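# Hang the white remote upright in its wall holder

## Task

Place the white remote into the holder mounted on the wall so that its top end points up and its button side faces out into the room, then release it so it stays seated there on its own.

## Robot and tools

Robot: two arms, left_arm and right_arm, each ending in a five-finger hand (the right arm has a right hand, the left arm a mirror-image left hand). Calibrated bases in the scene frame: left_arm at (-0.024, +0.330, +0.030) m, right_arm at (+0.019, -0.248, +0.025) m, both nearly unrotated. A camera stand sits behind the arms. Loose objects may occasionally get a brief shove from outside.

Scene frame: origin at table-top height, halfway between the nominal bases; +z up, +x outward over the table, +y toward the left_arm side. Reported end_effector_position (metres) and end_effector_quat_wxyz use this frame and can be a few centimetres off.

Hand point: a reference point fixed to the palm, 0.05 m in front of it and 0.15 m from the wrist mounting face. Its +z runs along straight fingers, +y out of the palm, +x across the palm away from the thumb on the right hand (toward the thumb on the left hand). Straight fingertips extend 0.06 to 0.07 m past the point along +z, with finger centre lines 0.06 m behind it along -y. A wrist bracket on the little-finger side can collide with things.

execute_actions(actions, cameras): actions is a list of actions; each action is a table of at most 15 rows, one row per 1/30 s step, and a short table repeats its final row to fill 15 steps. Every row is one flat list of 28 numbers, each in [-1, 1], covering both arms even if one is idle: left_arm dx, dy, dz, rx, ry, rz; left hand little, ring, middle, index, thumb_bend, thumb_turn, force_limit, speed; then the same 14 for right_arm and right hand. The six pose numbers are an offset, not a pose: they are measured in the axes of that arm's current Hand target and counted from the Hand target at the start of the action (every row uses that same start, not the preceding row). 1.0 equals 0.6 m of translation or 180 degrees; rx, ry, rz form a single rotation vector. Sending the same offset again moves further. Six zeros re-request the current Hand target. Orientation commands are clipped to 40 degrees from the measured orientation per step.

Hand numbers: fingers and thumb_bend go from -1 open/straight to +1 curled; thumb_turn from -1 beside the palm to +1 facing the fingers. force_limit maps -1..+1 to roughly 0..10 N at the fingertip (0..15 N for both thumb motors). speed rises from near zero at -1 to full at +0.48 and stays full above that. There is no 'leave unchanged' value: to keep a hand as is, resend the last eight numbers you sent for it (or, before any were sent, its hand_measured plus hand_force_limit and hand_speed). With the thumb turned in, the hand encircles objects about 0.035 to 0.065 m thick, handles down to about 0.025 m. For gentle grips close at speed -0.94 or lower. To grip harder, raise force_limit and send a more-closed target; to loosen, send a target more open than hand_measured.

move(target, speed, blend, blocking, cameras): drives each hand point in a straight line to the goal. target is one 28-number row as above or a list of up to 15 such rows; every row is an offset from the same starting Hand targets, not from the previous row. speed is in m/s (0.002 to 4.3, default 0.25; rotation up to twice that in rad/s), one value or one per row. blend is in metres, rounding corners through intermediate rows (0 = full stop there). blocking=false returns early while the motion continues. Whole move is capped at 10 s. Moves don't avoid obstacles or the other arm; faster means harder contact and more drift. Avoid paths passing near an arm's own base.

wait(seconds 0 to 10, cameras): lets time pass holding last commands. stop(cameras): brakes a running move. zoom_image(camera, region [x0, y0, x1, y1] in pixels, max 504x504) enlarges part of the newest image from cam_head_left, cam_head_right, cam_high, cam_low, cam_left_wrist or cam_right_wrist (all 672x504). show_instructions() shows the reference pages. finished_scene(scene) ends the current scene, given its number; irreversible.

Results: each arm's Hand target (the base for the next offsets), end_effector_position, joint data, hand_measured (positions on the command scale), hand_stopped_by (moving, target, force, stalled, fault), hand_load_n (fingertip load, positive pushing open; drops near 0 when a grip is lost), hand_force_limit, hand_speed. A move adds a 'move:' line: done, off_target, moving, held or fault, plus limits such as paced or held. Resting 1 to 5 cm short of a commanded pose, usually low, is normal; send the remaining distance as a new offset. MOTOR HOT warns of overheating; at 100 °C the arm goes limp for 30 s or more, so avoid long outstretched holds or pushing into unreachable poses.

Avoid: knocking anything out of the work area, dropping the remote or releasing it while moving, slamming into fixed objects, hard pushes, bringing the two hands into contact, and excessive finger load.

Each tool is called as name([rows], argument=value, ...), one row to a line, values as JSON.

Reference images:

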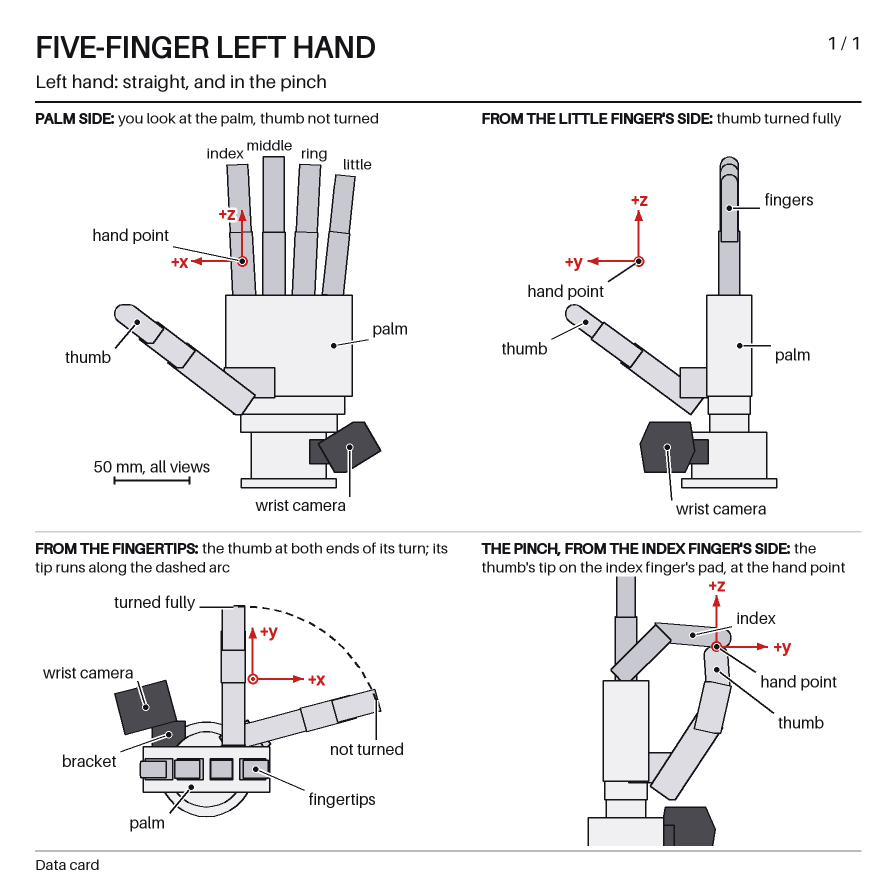

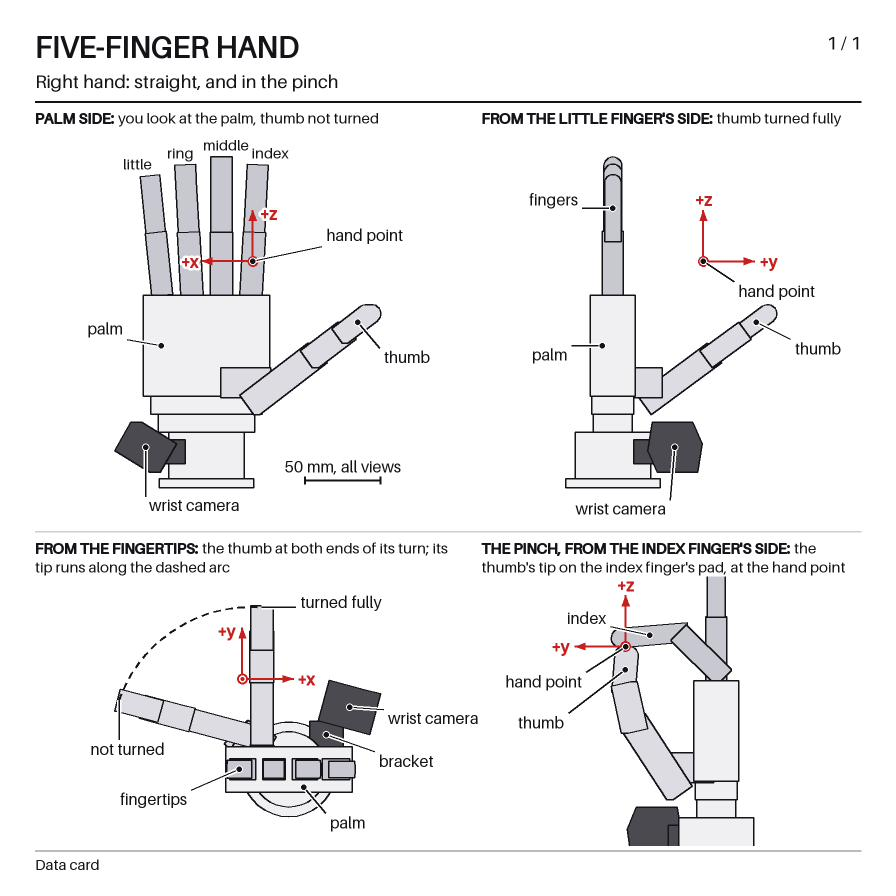

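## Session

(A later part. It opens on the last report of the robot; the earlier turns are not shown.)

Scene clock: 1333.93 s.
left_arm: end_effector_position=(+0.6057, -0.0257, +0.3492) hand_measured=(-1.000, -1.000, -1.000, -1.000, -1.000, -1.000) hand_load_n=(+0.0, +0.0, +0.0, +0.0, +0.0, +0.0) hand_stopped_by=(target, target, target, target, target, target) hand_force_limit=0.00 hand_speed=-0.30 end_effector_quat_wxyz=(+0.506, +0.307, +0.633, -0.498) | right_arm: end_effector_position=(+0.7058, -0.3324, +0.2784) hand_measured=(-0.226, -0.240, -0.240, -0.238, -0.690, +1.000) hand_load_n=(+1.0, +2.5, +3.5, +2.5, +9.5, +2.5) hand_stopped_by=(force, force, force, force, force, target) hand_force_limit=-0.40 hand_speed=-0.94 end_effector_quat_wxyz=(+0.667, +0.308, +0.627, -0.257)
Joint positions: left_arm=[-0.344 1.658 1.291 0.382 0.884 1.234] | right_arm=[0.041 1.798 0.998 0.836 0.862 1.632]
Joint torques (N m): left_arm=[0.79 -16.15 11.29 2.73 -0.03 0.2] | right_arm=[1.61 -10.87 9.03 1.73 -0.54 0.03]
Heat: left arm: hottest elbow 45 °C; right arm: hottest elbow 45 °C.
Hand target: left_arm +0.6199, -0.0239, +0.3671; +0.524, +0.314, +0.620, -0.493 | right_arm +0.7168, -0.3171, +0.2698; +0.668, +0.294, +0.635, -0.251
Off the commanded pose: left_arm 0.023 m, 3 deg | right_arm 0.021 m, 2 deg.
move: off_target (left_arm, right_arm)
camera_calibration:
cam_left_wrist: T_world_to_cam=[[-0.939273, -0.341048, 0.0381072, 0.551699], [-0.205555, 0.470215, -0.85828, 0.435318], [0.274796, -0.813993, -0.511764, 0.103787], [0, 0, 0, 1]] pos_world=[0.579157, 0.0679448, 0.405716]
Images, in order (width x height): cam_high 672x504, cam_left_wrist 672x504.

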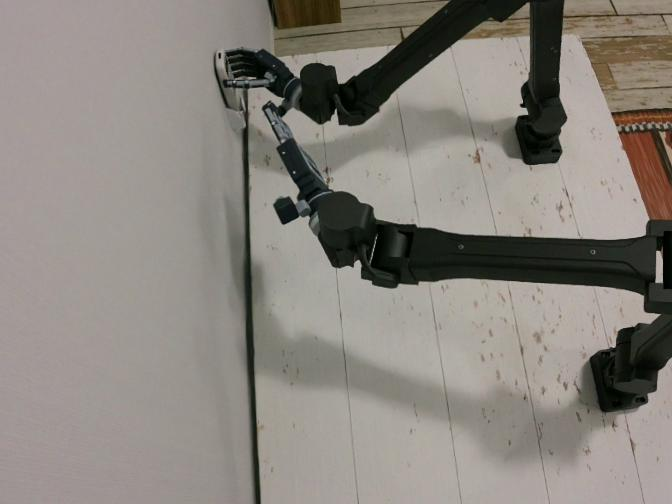

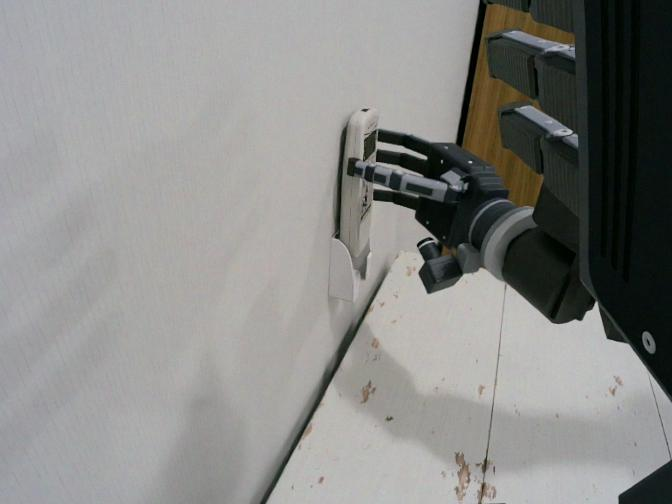

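move(target=[0,0,0,0,0,0,-1,-1,-1,-1,-1,-1,0,-0.3,0.0266,-0.0035,-0.0024,0,0,0,-0.8,0.14,0.14,0.1,-0.1,1,-0.4,-0.94], speed=0.04, cameras=["cam_left_wrist","cam_high"])

zoom_image(camera="cam_left_wrist", region=[325, 220, 375, 270])

Scene clock: 1347.60 s.
left_arm: end_effector_position=(+0.6057, -0.0257, +0.3492) hand_measured=(-1.000, -1.000, -1.000, -1.000, -1.000, -1.000) hand_load_n=(+0.0, +0.0, +0.0, +0.0, +0.0, +0.0) hand_stopped_by=(target, target, target, target, target, target) hand_force_limit=0.00 hand_speed=-0.30 end_effector_quat_wxyz=(+0.506, +0.307, +0.633, -0.498) | right_arm: end_effector_position=(+0.7054, -0.3322, +0.2774) hand_measured=(-0.800, -0.240, -0.240, -0.238, -0.690, +1.000) hand_load_n=(+0.0, +2.0, +3.0, +3.0, +9.5, +3.0) hand_stopped_by=(target, force, force, force, force, target) hand_force_limit=-0.40 hand_speed=-0.94 end_effector_quat_wxyz=(+0.676, +0.314, +0.616, -0.253)
Joint positions: left_arm=[-0.344 1.658 1.291 0.382 0.884 1.234] | right_arm=[0.043 1.818 0.998 0.886 0.868 1.633]
Joint torques (N m): left_arm=[0.62 -16.03 11.33 2.77 -0.01 0.2] | right_arm=[1.96 -9.99 7.6 1.4 -0.8 0.02]
Heat: left arm: hottest elbow 45 °C; right arm: hottest elbow 44 °C.
Hand target: left_arm +0.6199, -0.0239, +0.3671; +0.524, +0.314, +0.620, -0.493 | right_arm +0.7153, -0.3168, +0.2537; +0.668, +0.294, +0.635, -0.251
Off the commanded pose: left_arm 0.023 m, 3 deg | right_arm 0.030 m, 3 deg.
move: off_target (left_arm, right_arm)
camera_calibration:
cam_left_wrist: T_world_to_cam=[[-0.939273, -0.341048, 0.0381072, 0.551699], [-0.205555, 0.470215, -0.85828, 0.435318], [0.274796, -0.813993, -0.511764, 0.103787], [0, 0, 0, 1]] pos_world=[0.579157, 0.0679448, 0.405716]
Images, in order (width x height): cam_high 672x504, cam_left_wrist 672x504.

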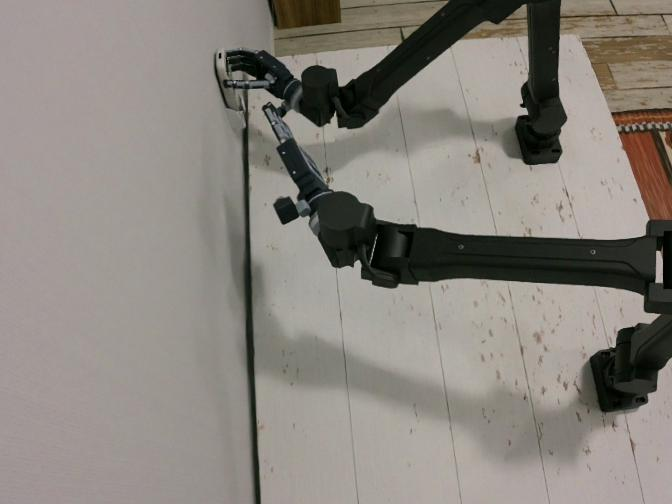

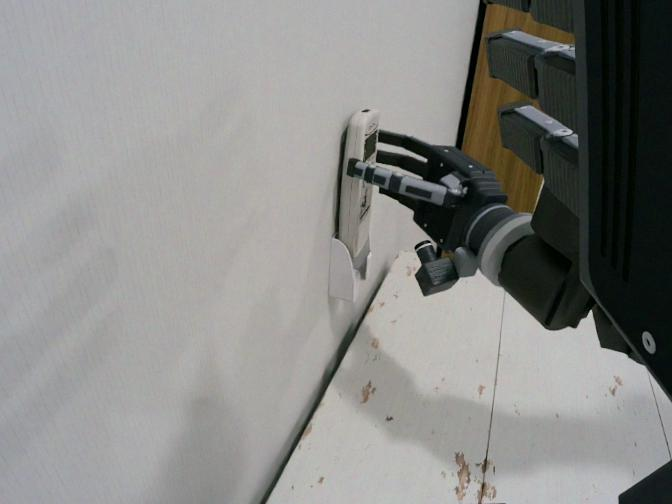

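Scaled by 10.080 from the camera's 672x504 image, which has a finer 960x720 frame.

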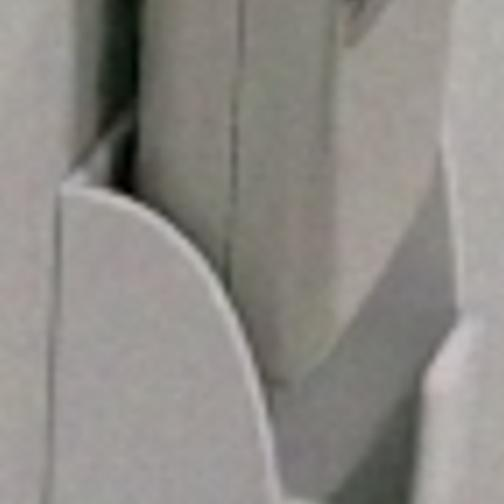

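wait(seconds=0.1, cameras=["cam_right_wrist","cam_head_right","cam_high","cam_head_left","cam_left_wrist"])

zoom_image(camera="cam_right_wrist", region=[300, 0, 672, 280])

zoom_image(camera="cam_head_right", region=[485, 100, 545, 190])

zoom_image(camera="cam_high", region=[205, 40, 255, 125])

zoom_image(camera="cam_left_wrist", region=[320, 95, 400, 215])

Scene clock: 1371.20 s.
left_arm: end_effector_position=(+0.6057, -0.0257, +0.3492) hand_measured=(-1.000, -1.000, -1.000, -1.000, -1.000, -1.000) hand_load_n=(+0.0, +0.0, +0.0, +0.0, +0.0, +0.0) hand_stopped_by=(target, target, target, target, target, target) hand_force_limit=0.00 hand_speed=-0.30 end_effector_quat_wxyz=(+0.506, +0.307, +0.633, -0.498) | right_arm: end_effector_position=(+0.7054, -0.3322, +0.2774) hand_measured=(-0.800, -0.240, -0.240, -0.238, -0.690, +1.000) hand_load_n=(+0.0, +2.0, +3.5, +2.5, +9.0, +3.0) hand_stopped_by=(target, force, force, force, force, target) hand_force_limit=-0.40 hand_speed=-0.94 end_effector_quat_wxyz=(+0.676, +0.314, +0.616, -0.253)
Joint positions: left_arm=[-0.344 1.658 1.291 0.382 0.884 1.234] | right_arm=[0.043 1.818 0.998 0.886 0.868 1.633]
Joint torques (N m): left_arm=[0.97 -16.26 11.33 2.77 -0.02 0.19] | right_arm=[1.67 -10.23 7.66 1.35 -0.83 0]
Heat: left arm: hottest elbow 46 °C; right arm: hottest elbow 43 °C.
Hand target: left_arm +0.6199, -0.0239, +0.3671; +0.524, +0.314, +0.620, -0.493 | right_arm +0.7153, -0.3168, +0.2537; +0.668, +0.294, +0.635, -0.251
Off the commanded pose: left_arm 0.023 m, 3 deg | right_arm 0.030 m, 3 deg.
wait: 0.10 s; at rest from the start
camera_calibration:
cam_left_wrist: T_world_to_cam=[[-0.939273, -0.341048, 0.0381072, 0.551699], [-0.205555, 0.470215, -0.85828, 0.435318], [0.274796, -0.813993, -0.511764, 0.103787], [0, 0, 0, 1]] pos_world=[0.579157, 0.0679448, 0.405716]
cam_right_wrist: T_world_to_cam=[[0.746968, 0.652866, -0.125713, -0.272687], [-0.29244, 0.492438, 0.819746, 0.144054], [0.59709, -0.575561, 0.55876, -0.652573], [0, 0, 0, 1]] pos_world=[0.635461, -0.268506, 0.212264]
Images, in order (width x height): cam_head_left 672x504, cam_head_right 672x504, cam_high 672x504, cam_left_wrist 672x504, cam_right_wrist 672x504.

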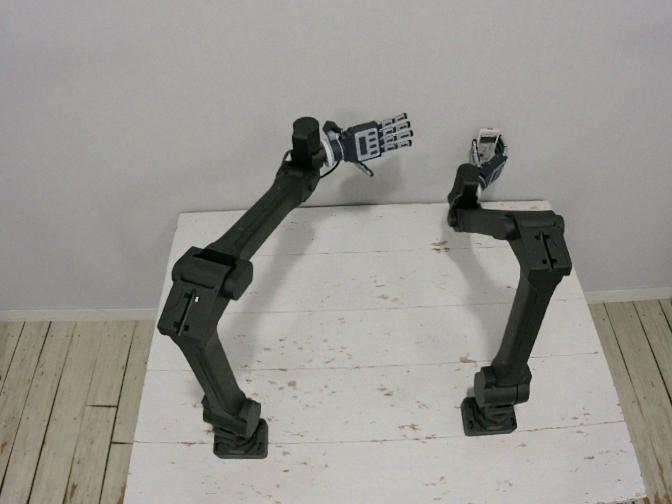

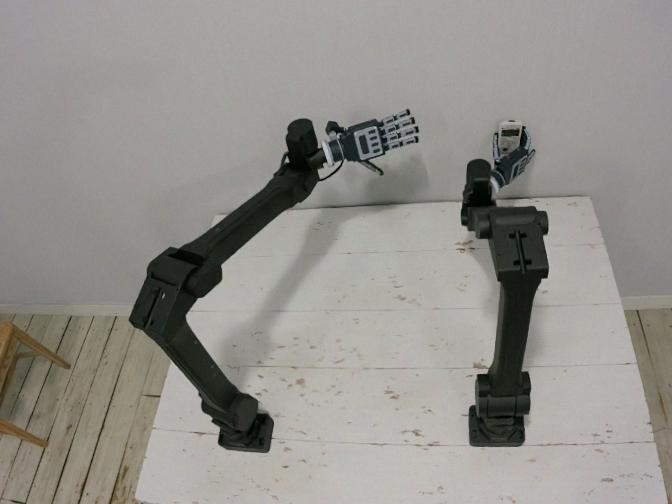

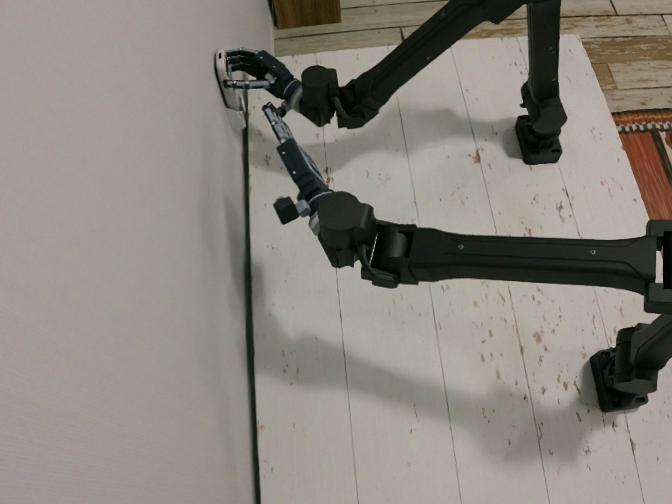

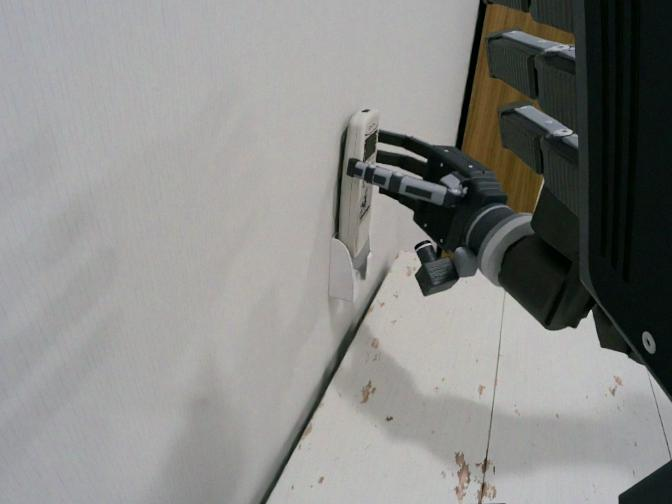

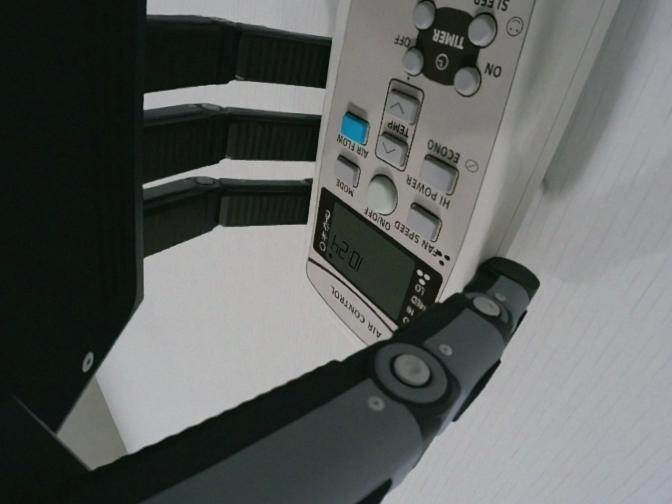

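Scaled by 1.355 from the camera's 672x504 image, which has a finer 960x720 frame.

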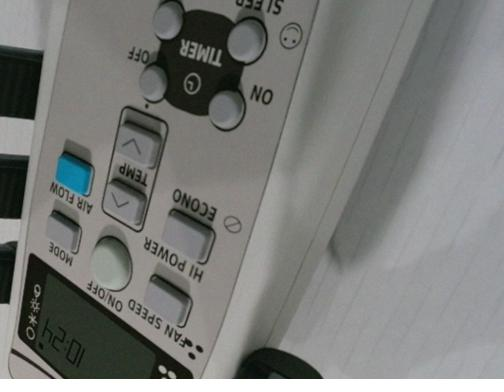

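Scaled by 5.600 from the camera's 672x504 image, which has a finer 960x720 frame.

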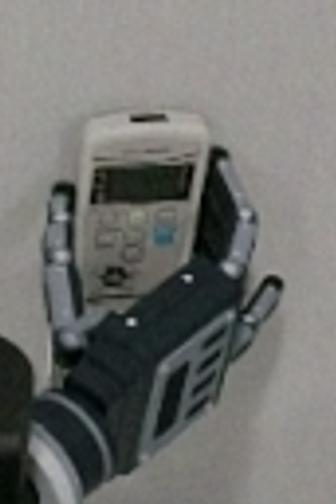

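Scaled by 5.929 from the camera's 672x504 image, which has a finer 960x720 frame.

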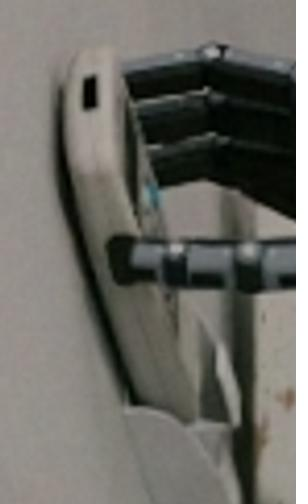

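Scaled by 4.200 from the camera's 672x504 image, which has a finer 960x720 frame.

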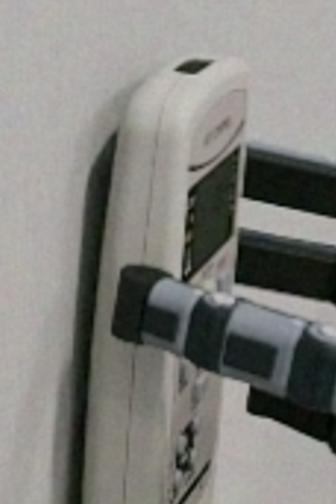

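move(target=[0,0,0,0,0,0,-1,-1,-1,-1,-1,-1,0,-0.3,-0.0307,-0.0062,-0.0075,-0.0166,0.0012,0.0003,-0.8,0.14,0.14,0.1,-0.1,1,-0.4,-0.94], speed=0.04, cameras=["cam_left_wrist","cam_high","cam_head_right"])

zoom_image(camera="cam_left_wrist", region=[325, 220, 375, 270])

zoom_image(camera="cam_high", region=[205, 40, 255, 125])

zoom_image(camera="cam_left_wrist", region=[320, 95, 400, 215])

Scene clock: 1390.13 s.
left_arm: end_effector_position=(+0.6057, -0.0257, +0.3492) hand_measured=(-1.000, -1.000, -1.000, -1.000, -1.000, -1.000) hand_load_n=(+0.0, +0.0, +0.0, -0.5, +0.0, +0.0) hand_stopped_by=(target, target, target, target, target, target) hand_force_limit=0.00 hand_speed=-0.30 end_effector_quat_wxyz=(+0.506, +0.307, +0.633, -0.498) | right_arm: end_effector_position=(+0.7044, -0.3281, +0.2718) hand_measured=(-0.800, -0.240, -0.240, -0.238, -0.690, +1.000) hand_load_n=(+0.0, +4.0, +4.5, +2.5, +8.5, +1.5) hand_stopped_by=(target, force, force, force, force, target) hand_force_limit=-0.40 hand_speed=-0.94 end_effector_quat_wxyz=(+0.675, +0.294, +0.633, -0.241)
Joint positions: left_arm=[-0.344 1.658 1.291 0.382 0.884 1.234] | right_arm=[0.034 1.802 0.975 0.864 0.806 1.636]
Joint torques (N m): left_arm=[0.97 -16.15 11.29 2.78 -0.01 0.2] | right_arm=[0.97 -13.04 7.53 1.05 -1.07 0.01]
Heat: left arm: hottest elbow 46 °C; right arm: hottest elbow 43 °C.
Hand target: left_arm +0.6199, -0.0239, +0.3671; +0.524, +0.314, +0.620, -0.493 | right_arm +0.7083, -0.3170, +0.2718; +0.675, +0.278, +0.643, -0.234
Off the commanded pose: left_arm 0.023 m, 3 deg | right_arm 0.012 m, 2 deg.
move: off_target (left_arm, right_arm)
camera_calibration:
cam_left_wrist: T_world_to_cam=[[-0.939273, -0.341048, 0.0381072, 0.551699], [-0.205555, 0.470215, -0.85828, 0.435318], [0.274796, -0.813993, -0.511764, 0.103787], [0, 0, 0, 1]] pos_world=[0.579157, 0.0679448, 0.405716]
Images, in order (width x height): cam_head_right 672x504, cam_high 672x504, cam_left_wrist 672x504.

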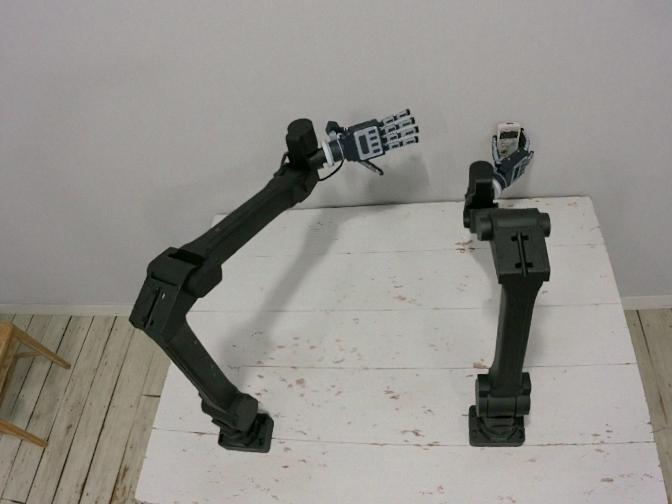

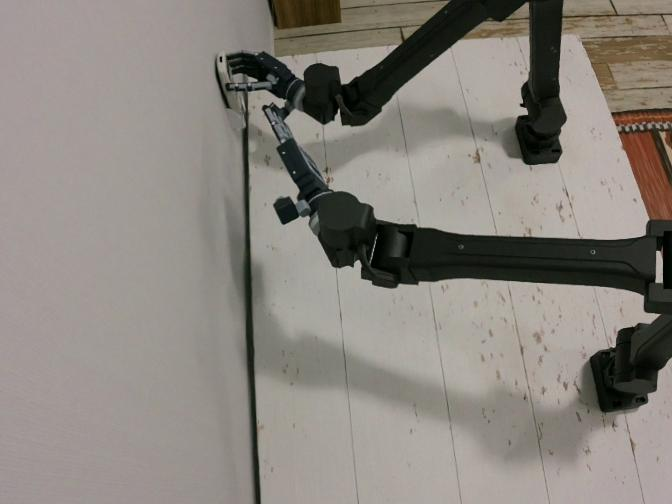

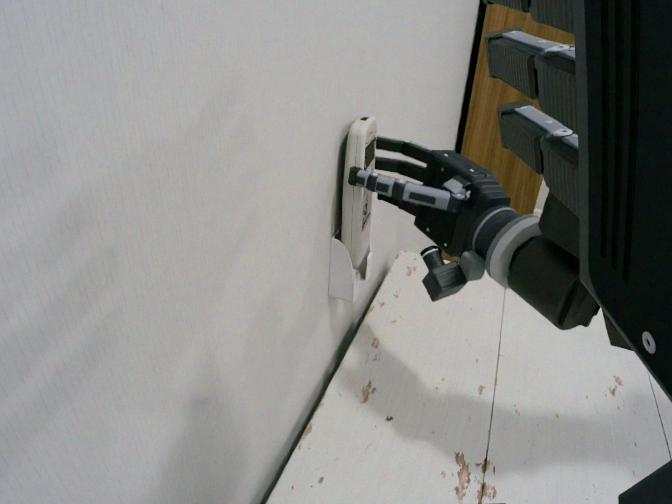

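Scaled by 10.080 from the camera's 672x504 image, which has a finer 960x720 frame.

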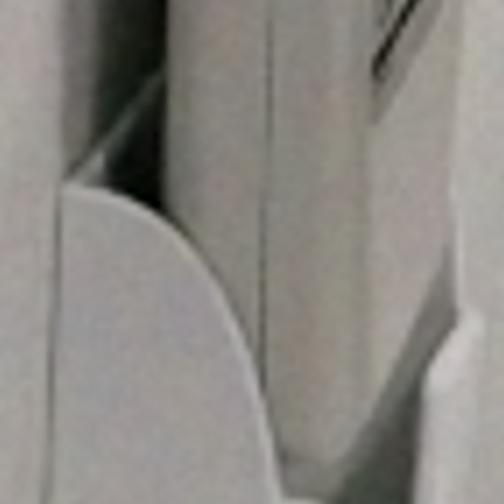

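Scaled by 5.929 from the camera's 672x504 image, which has a finer 960x720 frame.

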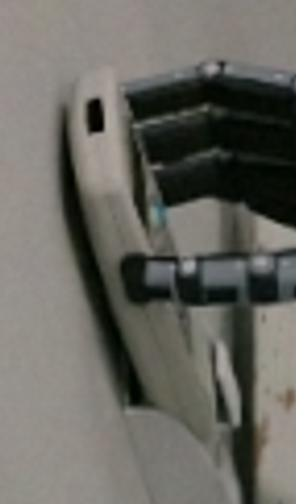

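Scaled by 4.200 from the camera's 672x504 image, which has a finer 960x720 frame.

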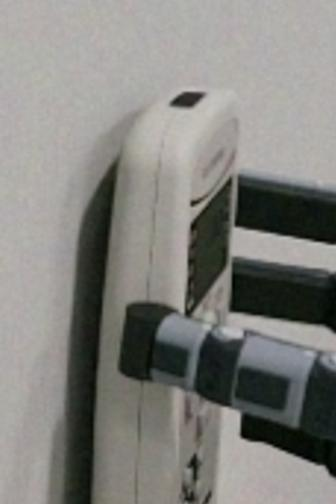

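move(target=[0,0,0,0,0,0,-1,-1,-1,-1,-1,-1,0,-0.3,0,0,0,-0.0009,-0.0163,0.015,-0.8,0.14,0.14,0.1,-0.1,1,-0.4,-0.94], speed=0.04, cameras=["cam_left_wrist","cam_high"])

zoom_image(camera="cam_left_wrist", region=[325, 220, 375, 270])

zoom_image(camera="cam_high", region=[205, 40, 255, 125])

zoom_image(camera="cam_left_wrist", region=[320, 95, 400, 215])

Scene clock: 1413.63 s.
left_arm: end_effector_position=(+0.6057, -0.0257, +0.3492) hand_measured=(-1.000, -1.000, -1.000, -1.000, -1.000, -1.000) hand_load_n=(+0.0, +0.0, +0.0, +0.0, +0.0, +0.0) hand_stopped_by=(target, target, target, target, target, target) hand_force_limit=0.00 hand_speed=-0.30 end_effector_quat_wxyz=(+0.506, +0.307, +0.633, -0.498) | right_arm: end_effector_position=(+0.7031, -0.3276, +0.2708) hand_measured=(-0.800, -0.240, -0.240, -0.238, -0.690, +1.000) hand_load_n=(+0.0, +4.5, +4.5, +2.5, +8.5, +0.5) hand_stopped_by=(target, force, force, force, force, target) hand_force_limit=-0.40 hand_speed=-0.94 end_effector_quat_wxyz=(+0.689, +0.297, +0.618, -0.234)
Joint positions: left_arm=[-0.344 1.658 1.291 0.382 0.884 1.234] | right_arm=[0.033 1.829 0.971 0.943 0.803 1.631]
Joint torques (N m): left_arm=[1.03 -16.15 11.37 2.77 -0.02 0.19] | right_arm=[1.14 -12.28 7.86 2.43 -0.95 0.02]
Heat: left arm: hottest elbow 46 °C; right arm: hottest elbow 42 °C.
Hand target: left_arm +0.6199, -0.0239, +0.3671; +0.524, +0.314, +0.620, -0.493 | right_arm +0.7084, -0.3171, +0.2719; +0.697, +0.286, +0.619, -0.224
Off the commanded pose: left_arm 0.023 m, 3 deg | right_arm 0.012 m, 2 deg.
move: off_target (left_arm, right_arm)
camera_calibration:
cam_left_wrist: T_world_to_cam=[[-0.939273, -0.341048, 0.0381072, 0.551699], [-0.205555, 0.470215, -0.85828, 0.435318], [0.274796, -0.813993, -0.511764, 0.103787], [0, 0, 0, 1]] pos_world=[0.579157, 0.0679448, 0.405716]
Images, in order (width x height): cam_high 672x504, cam_left_wrist 672x504.

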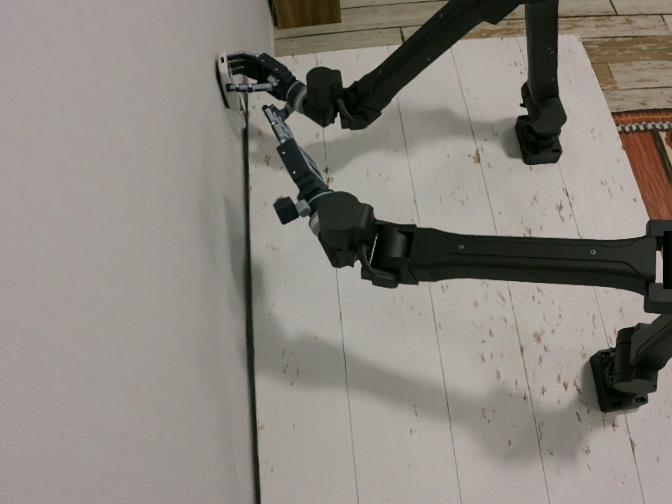

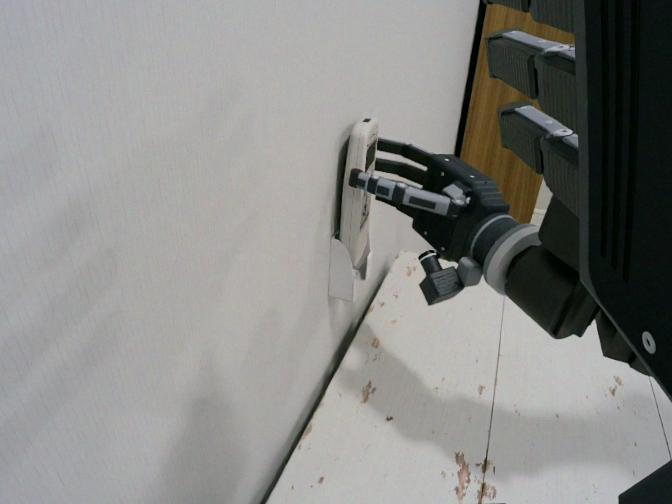

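Scaled by 10.080 from the camera's 672x504 image, which has a finer 960x720 frame.

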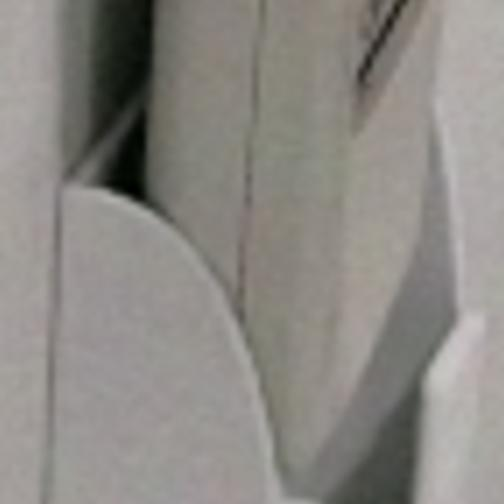

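Scaled by 5.929 from the camera's 672x504 image, which has a finer 960x720 frame.

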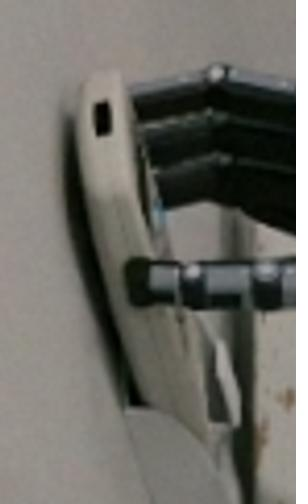

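Scaled by 4.200 from the camera's 672x504 image, which has a finer 960x720 frame.

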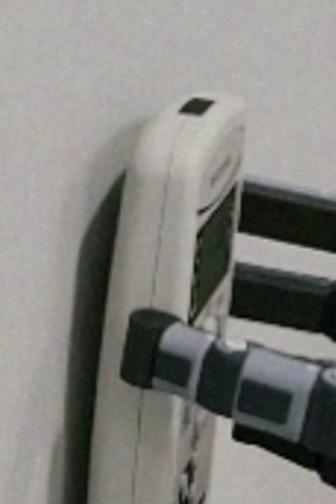

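move(target=[0,0,0,0,0,0,-1,-1,-1,-1,-1,-1,0,-0.3,0.0174,0.0025,0.0037,0,0,0,-0.8,0.14,0.14,0.1,-0.1,1,-0.4,-0.94], speed=0.04, cameras=["cam_left_wrist","cam_high"])

zoom_image(camera="cam_left_wrist", region=[325, 240, 375, 290])

zoom_image(camera="cam_high", region=[205, 40, 255, 125])

Scene clock: 1424.63 s.
left_arm: end_effector_position=(+0.6057, -0.0257, +0.3492) hand_measured=(-1.000, -1.000, -1.000, -1.000, -1.000, -1.000) hand_load_n=(+0.0, +0.0, +0.0, +0.0, +0.0, +0.0) hand_stopped_by=(target, target, target, target, target, target) hand_force_limit=0.00 hand_speed=-0.30 end_effector_quat_wxyz=(+0.506, +0.307, +0.633, -0.498) | right_arm: end_effector_position=(+0.7027, -0.3278, +0.2695) hand_measured=(-0.800, -0.240, -0.240, -0.238, -0.690, +1.000) hand_load_n=(+0.0, +3.5, +4.0, +2.5, +9.0, +1.0) hand_stopped_by=(target, force, force, force, force, target) hand_force_limit=-0.40 hand_speed=-0.94 end_effector_quat_wxyz=(+0.695, +0.300, +0.611, -0.231)
Joint positions: left_arm=[-0.344 1.658 1.291 0.382 0.884 1.234] | right_arm=[0.033 1.844 0.971 0.978 0.804 1.631]
Joint torques (N m): left_arm=[0.91 -16.15 11.34 2.7 -0.02 0.19] | right_arm=[1.26 -11.22 8.29 1.73 -1 0]
Heat: left arm: hottest elbow 46 °C; right arm: hottest elbow 42 °C.
Hand target: left_arm +0.6199, -0.0239, +0.3671; +0.524, +0.314, +0.620, -0.493 | right_arm +0.7124, -0.3170, +0.2618; +0.697, +0.286, +0.619, -0.224
Off the commanded pose: left_arm 0.023 m, 3 deg | right_arm 0.016 m, 2 deg.
move: off_target (left_arm, right_arm)
camera_calibration:
cam_left_wrist: T_world_to_cam=[[-0.939273, -0.341048, 0.0381072, 0.551699], [-0.205555, 0.470215, -0.85828, 0.435318], [0.274796, -0.813993, -0.511764, 0.103787], [0, 0, 0, 1]] pos_world=[0.579157, 0.0679448, 0.405716]
Images, in order (width x height): cam_high 672x504, cam_left_wrist 672x504.

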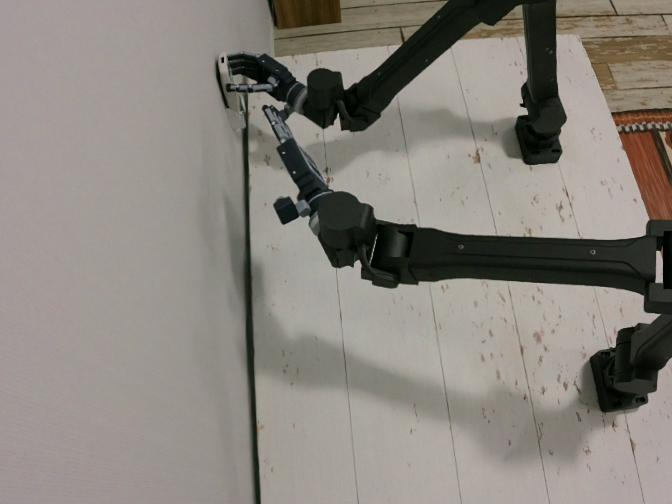

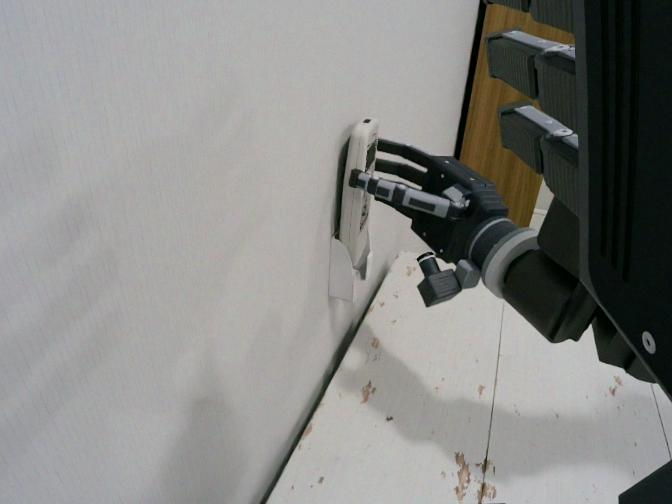

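Scaled by 10.080 from the camera's 672x504 image, which has a finer 960x720 frame.

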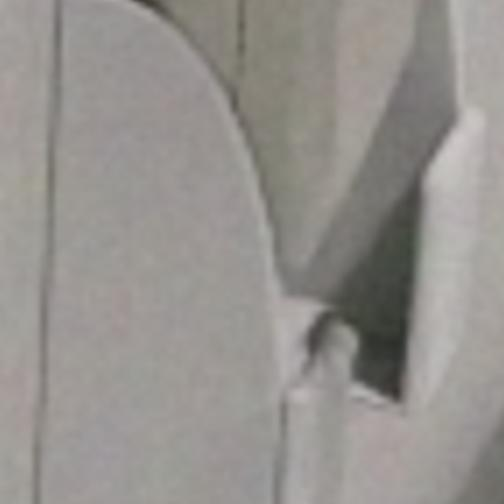

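Scaled by 5.929 from the camera's 672x504 image, which has a finer 960x720 frame.

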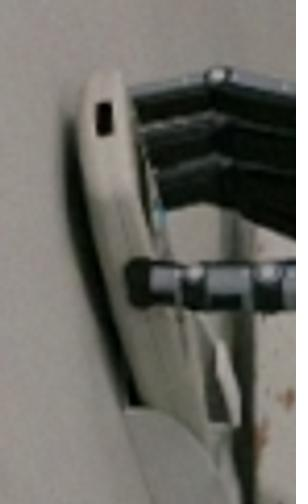

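move(target=[0,0,0,0,0,0,-1,-1,-1,-1,-1,-1,0,-0.3,0.0145,0.0025,0.0045,0,0,0,-0.8,0.14,0.14,0.1,-0.1,1,-0.4,-0.94], speed=0.04, cameras=["cam_left_wrist","cam_high"])

zoom_image(camera="cam_left_wrist", region=[325, 230, 375, 280])

Scene clock: 1442.47 s.
left_arm: end_effector_position=(+0.6057, -0.0257, +0.3492) hand_measured=(-1.000, -1.000, -1.000, -1.000, -1.000, -1.000) hand_load_n=(+0.0, +0.0, +0.0, +0.0, +0.0, +0.0) hand_stopped_by=(target, target, target, target, target, target) hand_force_limit=0.00 hand_speed=-0.30 end_effector_quat_wxyz=(+0.506, +0.307, +0.633, -0.498) | right_arm: end_effector_position=(+0.7024, -0.3278, +0.2680) hand_measured=(-0.800, -0.240, -0.240, -0.238, -0.690, +1.000) hand_load_n=(+0.0, +3.0, +4.5, +2.5, +8.5, +1.0) hand_stopped_by=(target, force, force, force, force, target) hand_force_limit=-0.40 hand_speed=-0.94 end_effector_quat_wxyz=(+0.700, +0.302, +0.606, -0.228)
Joint positions: left_arm=[-0.344 1.658 1.291 0.382 0.884 1.234] | right_arm=[0.033 1.857 0.971 1.007 0.804 1.631]
Joint torques (N m): left_arm=[0.79 -16.15 11.38 2.82 -0.01 0.19] | right_arm=[1.08 -10.7 8.88 1.32 -1.03 0.05]
Heat: left arm: hottest elbow 46 °C; right arm: hottest elbow 42 °C.
Hand target: left_arm +0.6199, -0.0239, +0.3671; +0.524, +0.314, +0.620, -0.493 | right_arm +0.7165, -0.3174, +0.2536; +0.697, +0.286, +0.619, -0.224
Off the commanded pose: left_arm 0.023 m, 3 deg | right_arm 0.023 m, 2 deg.
move: off_target (left_arm, right_arm)
camera_calibration:
cam_left_wrist: T_world_to_cam=[[-0.939273, -0.341048, 0.0381072, 0.551699], [-0.205555, 0.470215, -0.85828, 0.435318], [0.274796, -0.813993, -0.511764, 0.103787], [0, 0, 0, 1]] pos_world=[0.579157, 0.0679448, 0.405716]
Images, in order (width x height): cam_high 672x504, cam_left_wrist 672x504.

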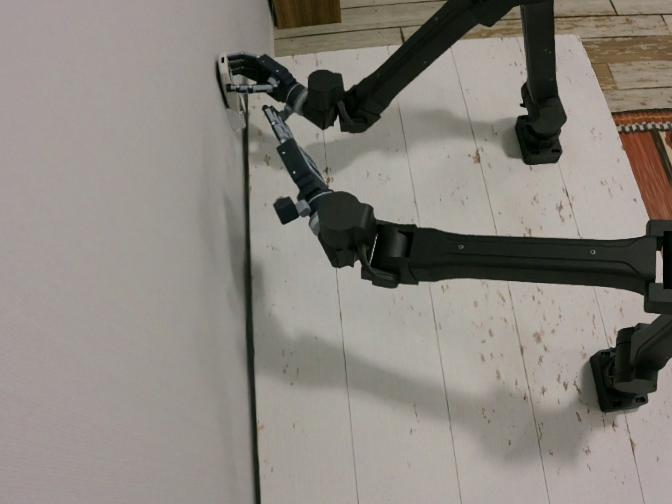

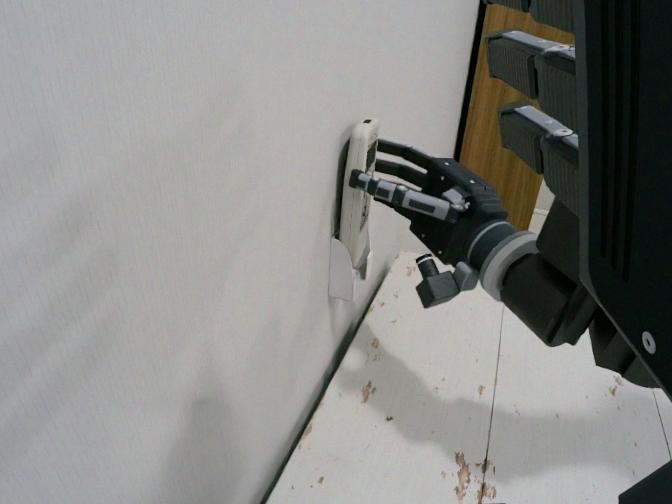

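Scaled by 10.080 from the camera's 672x504 image, which has a finer 960x720 frame.

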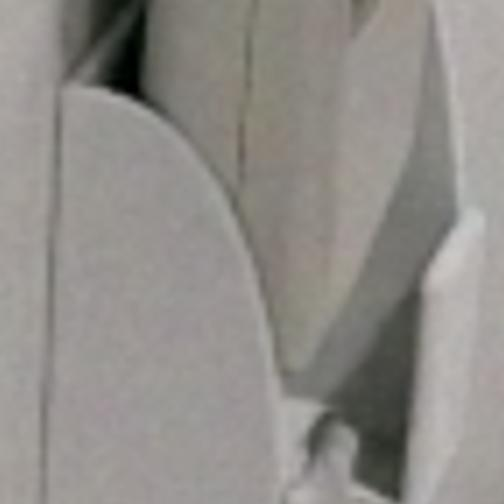

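move(target=[0,0,0,0,0,0,-1,-1,-1,-1,-1,-1,0,-0.3,0.0141,0.0007,0.0015,0,0,0,-0.8,0.14,0.14,0.1,-0.1,1,-0.4,-0.94], speed=0.04, cameras=["cam_left_wrist","cam_high"])

zoom_image(camera="cam_left_wrist", region=[325, 230, 375, 280])

Scene clock: 1448.17 s.
left_arm: end_effector_position=(+0.6057, -0.0257, +0.3492) hand_measured=(-1.000, -1.000, -1.000, -1.000, -1.000, -1.000) hand_load_n=(+0.0, -0.5, +0.0, +0.0, +0.0, +0.0) hand_stopped_by=(target, target, target, target, target, target) hand_force_limit=0.00 hand_speed=-0.30 end_effector_quat_wxyz=(+0.506, +0.307, +0.633, -0.498) | right_arm: end_effector_position=(+0.7018, -0.3279, +0.2668) hand_measured=(-0.800, -0.240, -0.240, -0.238, -0.690, +1.000) hand_load_n=(+0.0, +3.0, +4.5, +2.5, +8.5, +1.0) hand_stopped_by=(target, force, force, force, force, target) hand_force_limit=-0.40 hand_speed=-0.94 end_effector_quat_wxyz=(+0.705, +0.305, +0.600, -0.225)
Joint positions: left_arm=[-0.344 1.658 1.291 0.382 0.884 1.234] | right_arm=[0.033 1.87 0.971 1.035 0.804 1.634]
Joint torques (N m): left_arm=[0.97 -15.79 11.3 2.88 -0.03 0.21] | right_arm=[0.73 -9.47 9.16 0.8 -1.08 -0.02]
Heat: left arm: hottest elbow 46 °C; right arm: hottest elbow 43 °C.
Hand target: left_arm +0.6199, -0.0239, +0.3671; +0.524, +0.314, +0.620, -0.493 | right_arm +0.7186, -0.3173, +0.2454; +0.697, +0.286, +0.619, -0.224
Off the commanded pose: left_arm 0.023 m, 3 deg | right_arm 0.029 m, 3 deg.
move: off_target (left_arm, right_arm)
camera_calibration:
cam_left_wrist: T_world_to_cam=[[-0.939273, -0.341048, 0.0381072, 0.551699], [-0.205555, 0.470215, -0.85828, 0.435318], [0.274796, -0.813993, -0.511764, 0.103787], [0, 0, 0, 1]] pos_world=[0.579157, 0.0679448, 0.405716]
Images, in order (width x height): cam_high 672x504, cam_left_wrist 672x504.

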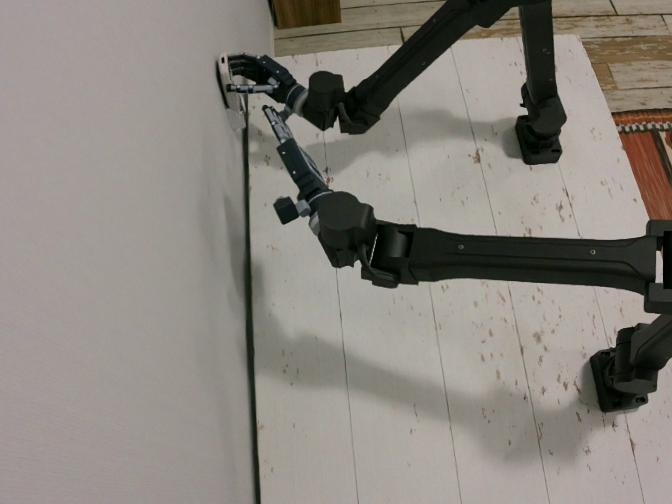

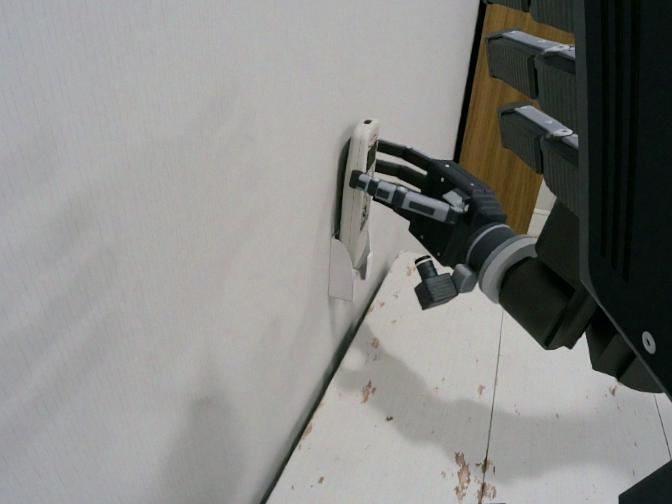

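Scaled by 10.080 from the camera's 672x504 image, which has a finer 960x720 frame.

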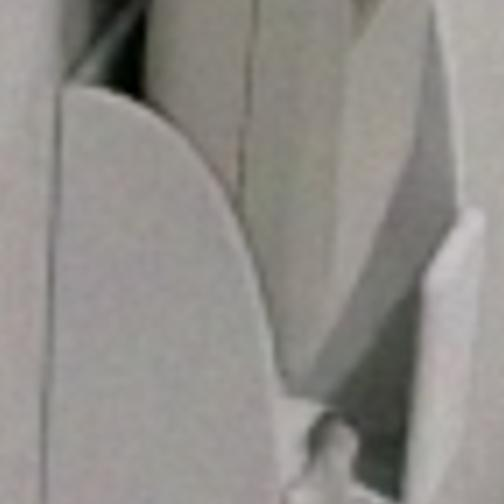

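wait(seconds=0.1, cameras=["cam_left_wrist", "cam_high"])

zoom_image(camera="cam_left_wrist", region=[325, 230, 375, 280])

zoom_image(camera="cam_high", region=[205, 40, 255, 125])

Scene clock: 1463.10 s.
left_arm: end_effector_position=(+0.6057, -0.0257, +0.3492) hand_measured=(-1.000, -1.000, -1.000, -1.000, -1.000, -1.000) hand_load_n=(+0.0, +0.0, +0.0, +0.0, +0.0, +0.0) hand_stopped_by=(target, target, target, target, target, target) hand_force_limit=0.00 hand_speed=-0.30 end_effector_quat_wxyz=(+0.506, +0.307, +0.633, -0.498) | right_arm: end_effector_position=(+0.7018, -0.3279, +0.2668) hand_measured=(-0.800, -0.240, -0.240, -0.238, -0.690, +1.000) hand_load_n=(+0.0, +2.5, +4.5, +2.5, +8.5, +1.0) hand_stopped_by=(target, force, force, force, force, target) hand_force_limit=-0.40 hand_speed=-0.94 end_effector_quat_wxyz=(+0.705, +0.305, +0.600, -0.225)
Joint positions: left_arm=[-0.344 1.658 1.291 0.382 0.884 1.234] | right_arm=[0.033 1.87 0.971 1.035 0.804 1.634]
Joint torques (N m): left_arm=[0.79 -16.09 11.34 2.73 -0.01 0.19] | right_arm=[0.91 -9.58 9.05 0.84 -1.07 -0.01]
Heat: left arm: hottest elbow 46 °C; right arm: hottest elbow 43 °C.
Hand target: left_arm +0.6199, -0.0239, +0.3671; +0.524, +0.314, +0.620, -0.493 | right_arm +0.7186, -0.3173, +0.2454; +0.697, +0.286, +0.619, -0.224
Off the commanded pose: left_arm 0.023 m, 3 deg | right_arm 0.029 m, 3 deg.
wait: 0.10 s; at rest from the start
camera_calibration:
cam_left_wrist: T_world_to_cam=[[-0.939273, -0.341048, 0.0381072, 0.551699], [-0.205555, 0.470215, -0.85828, 0.435318], [0.274796, -0.813993, -0.511764, 0.103787], [0, 0, 0, 1]] pos_world=[0.579157, 0.0679448, 0.405716]
Images, in order (width x height): cam_high 672x504, cam_left_wrist 672x504.

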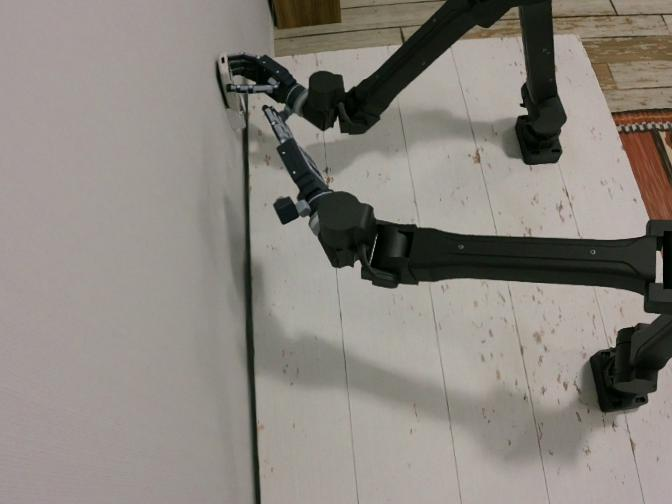

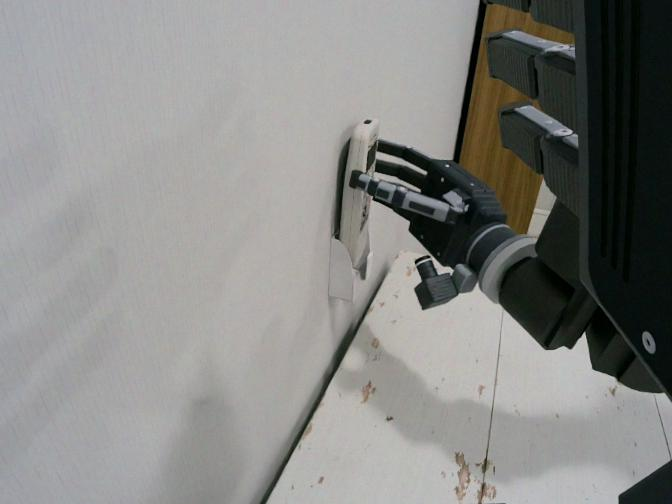

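Scaled by 10.080 from the camera's 672x504 image, which has a finer 960x720 frame.

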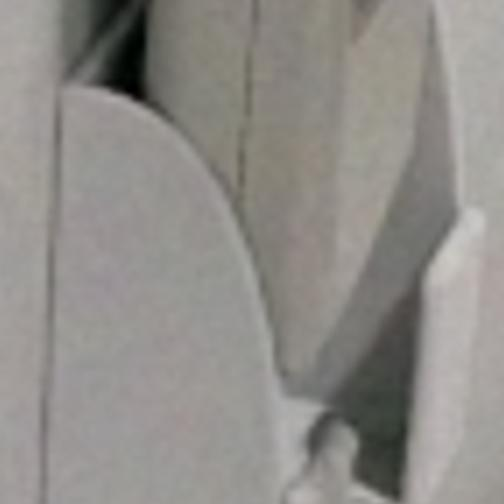

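Scaled by 5.929 from the camera's 672x504 image, which has a finer 960x720 frame.

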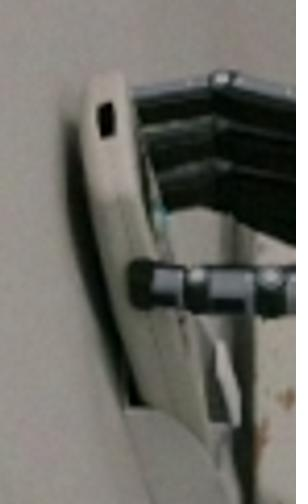

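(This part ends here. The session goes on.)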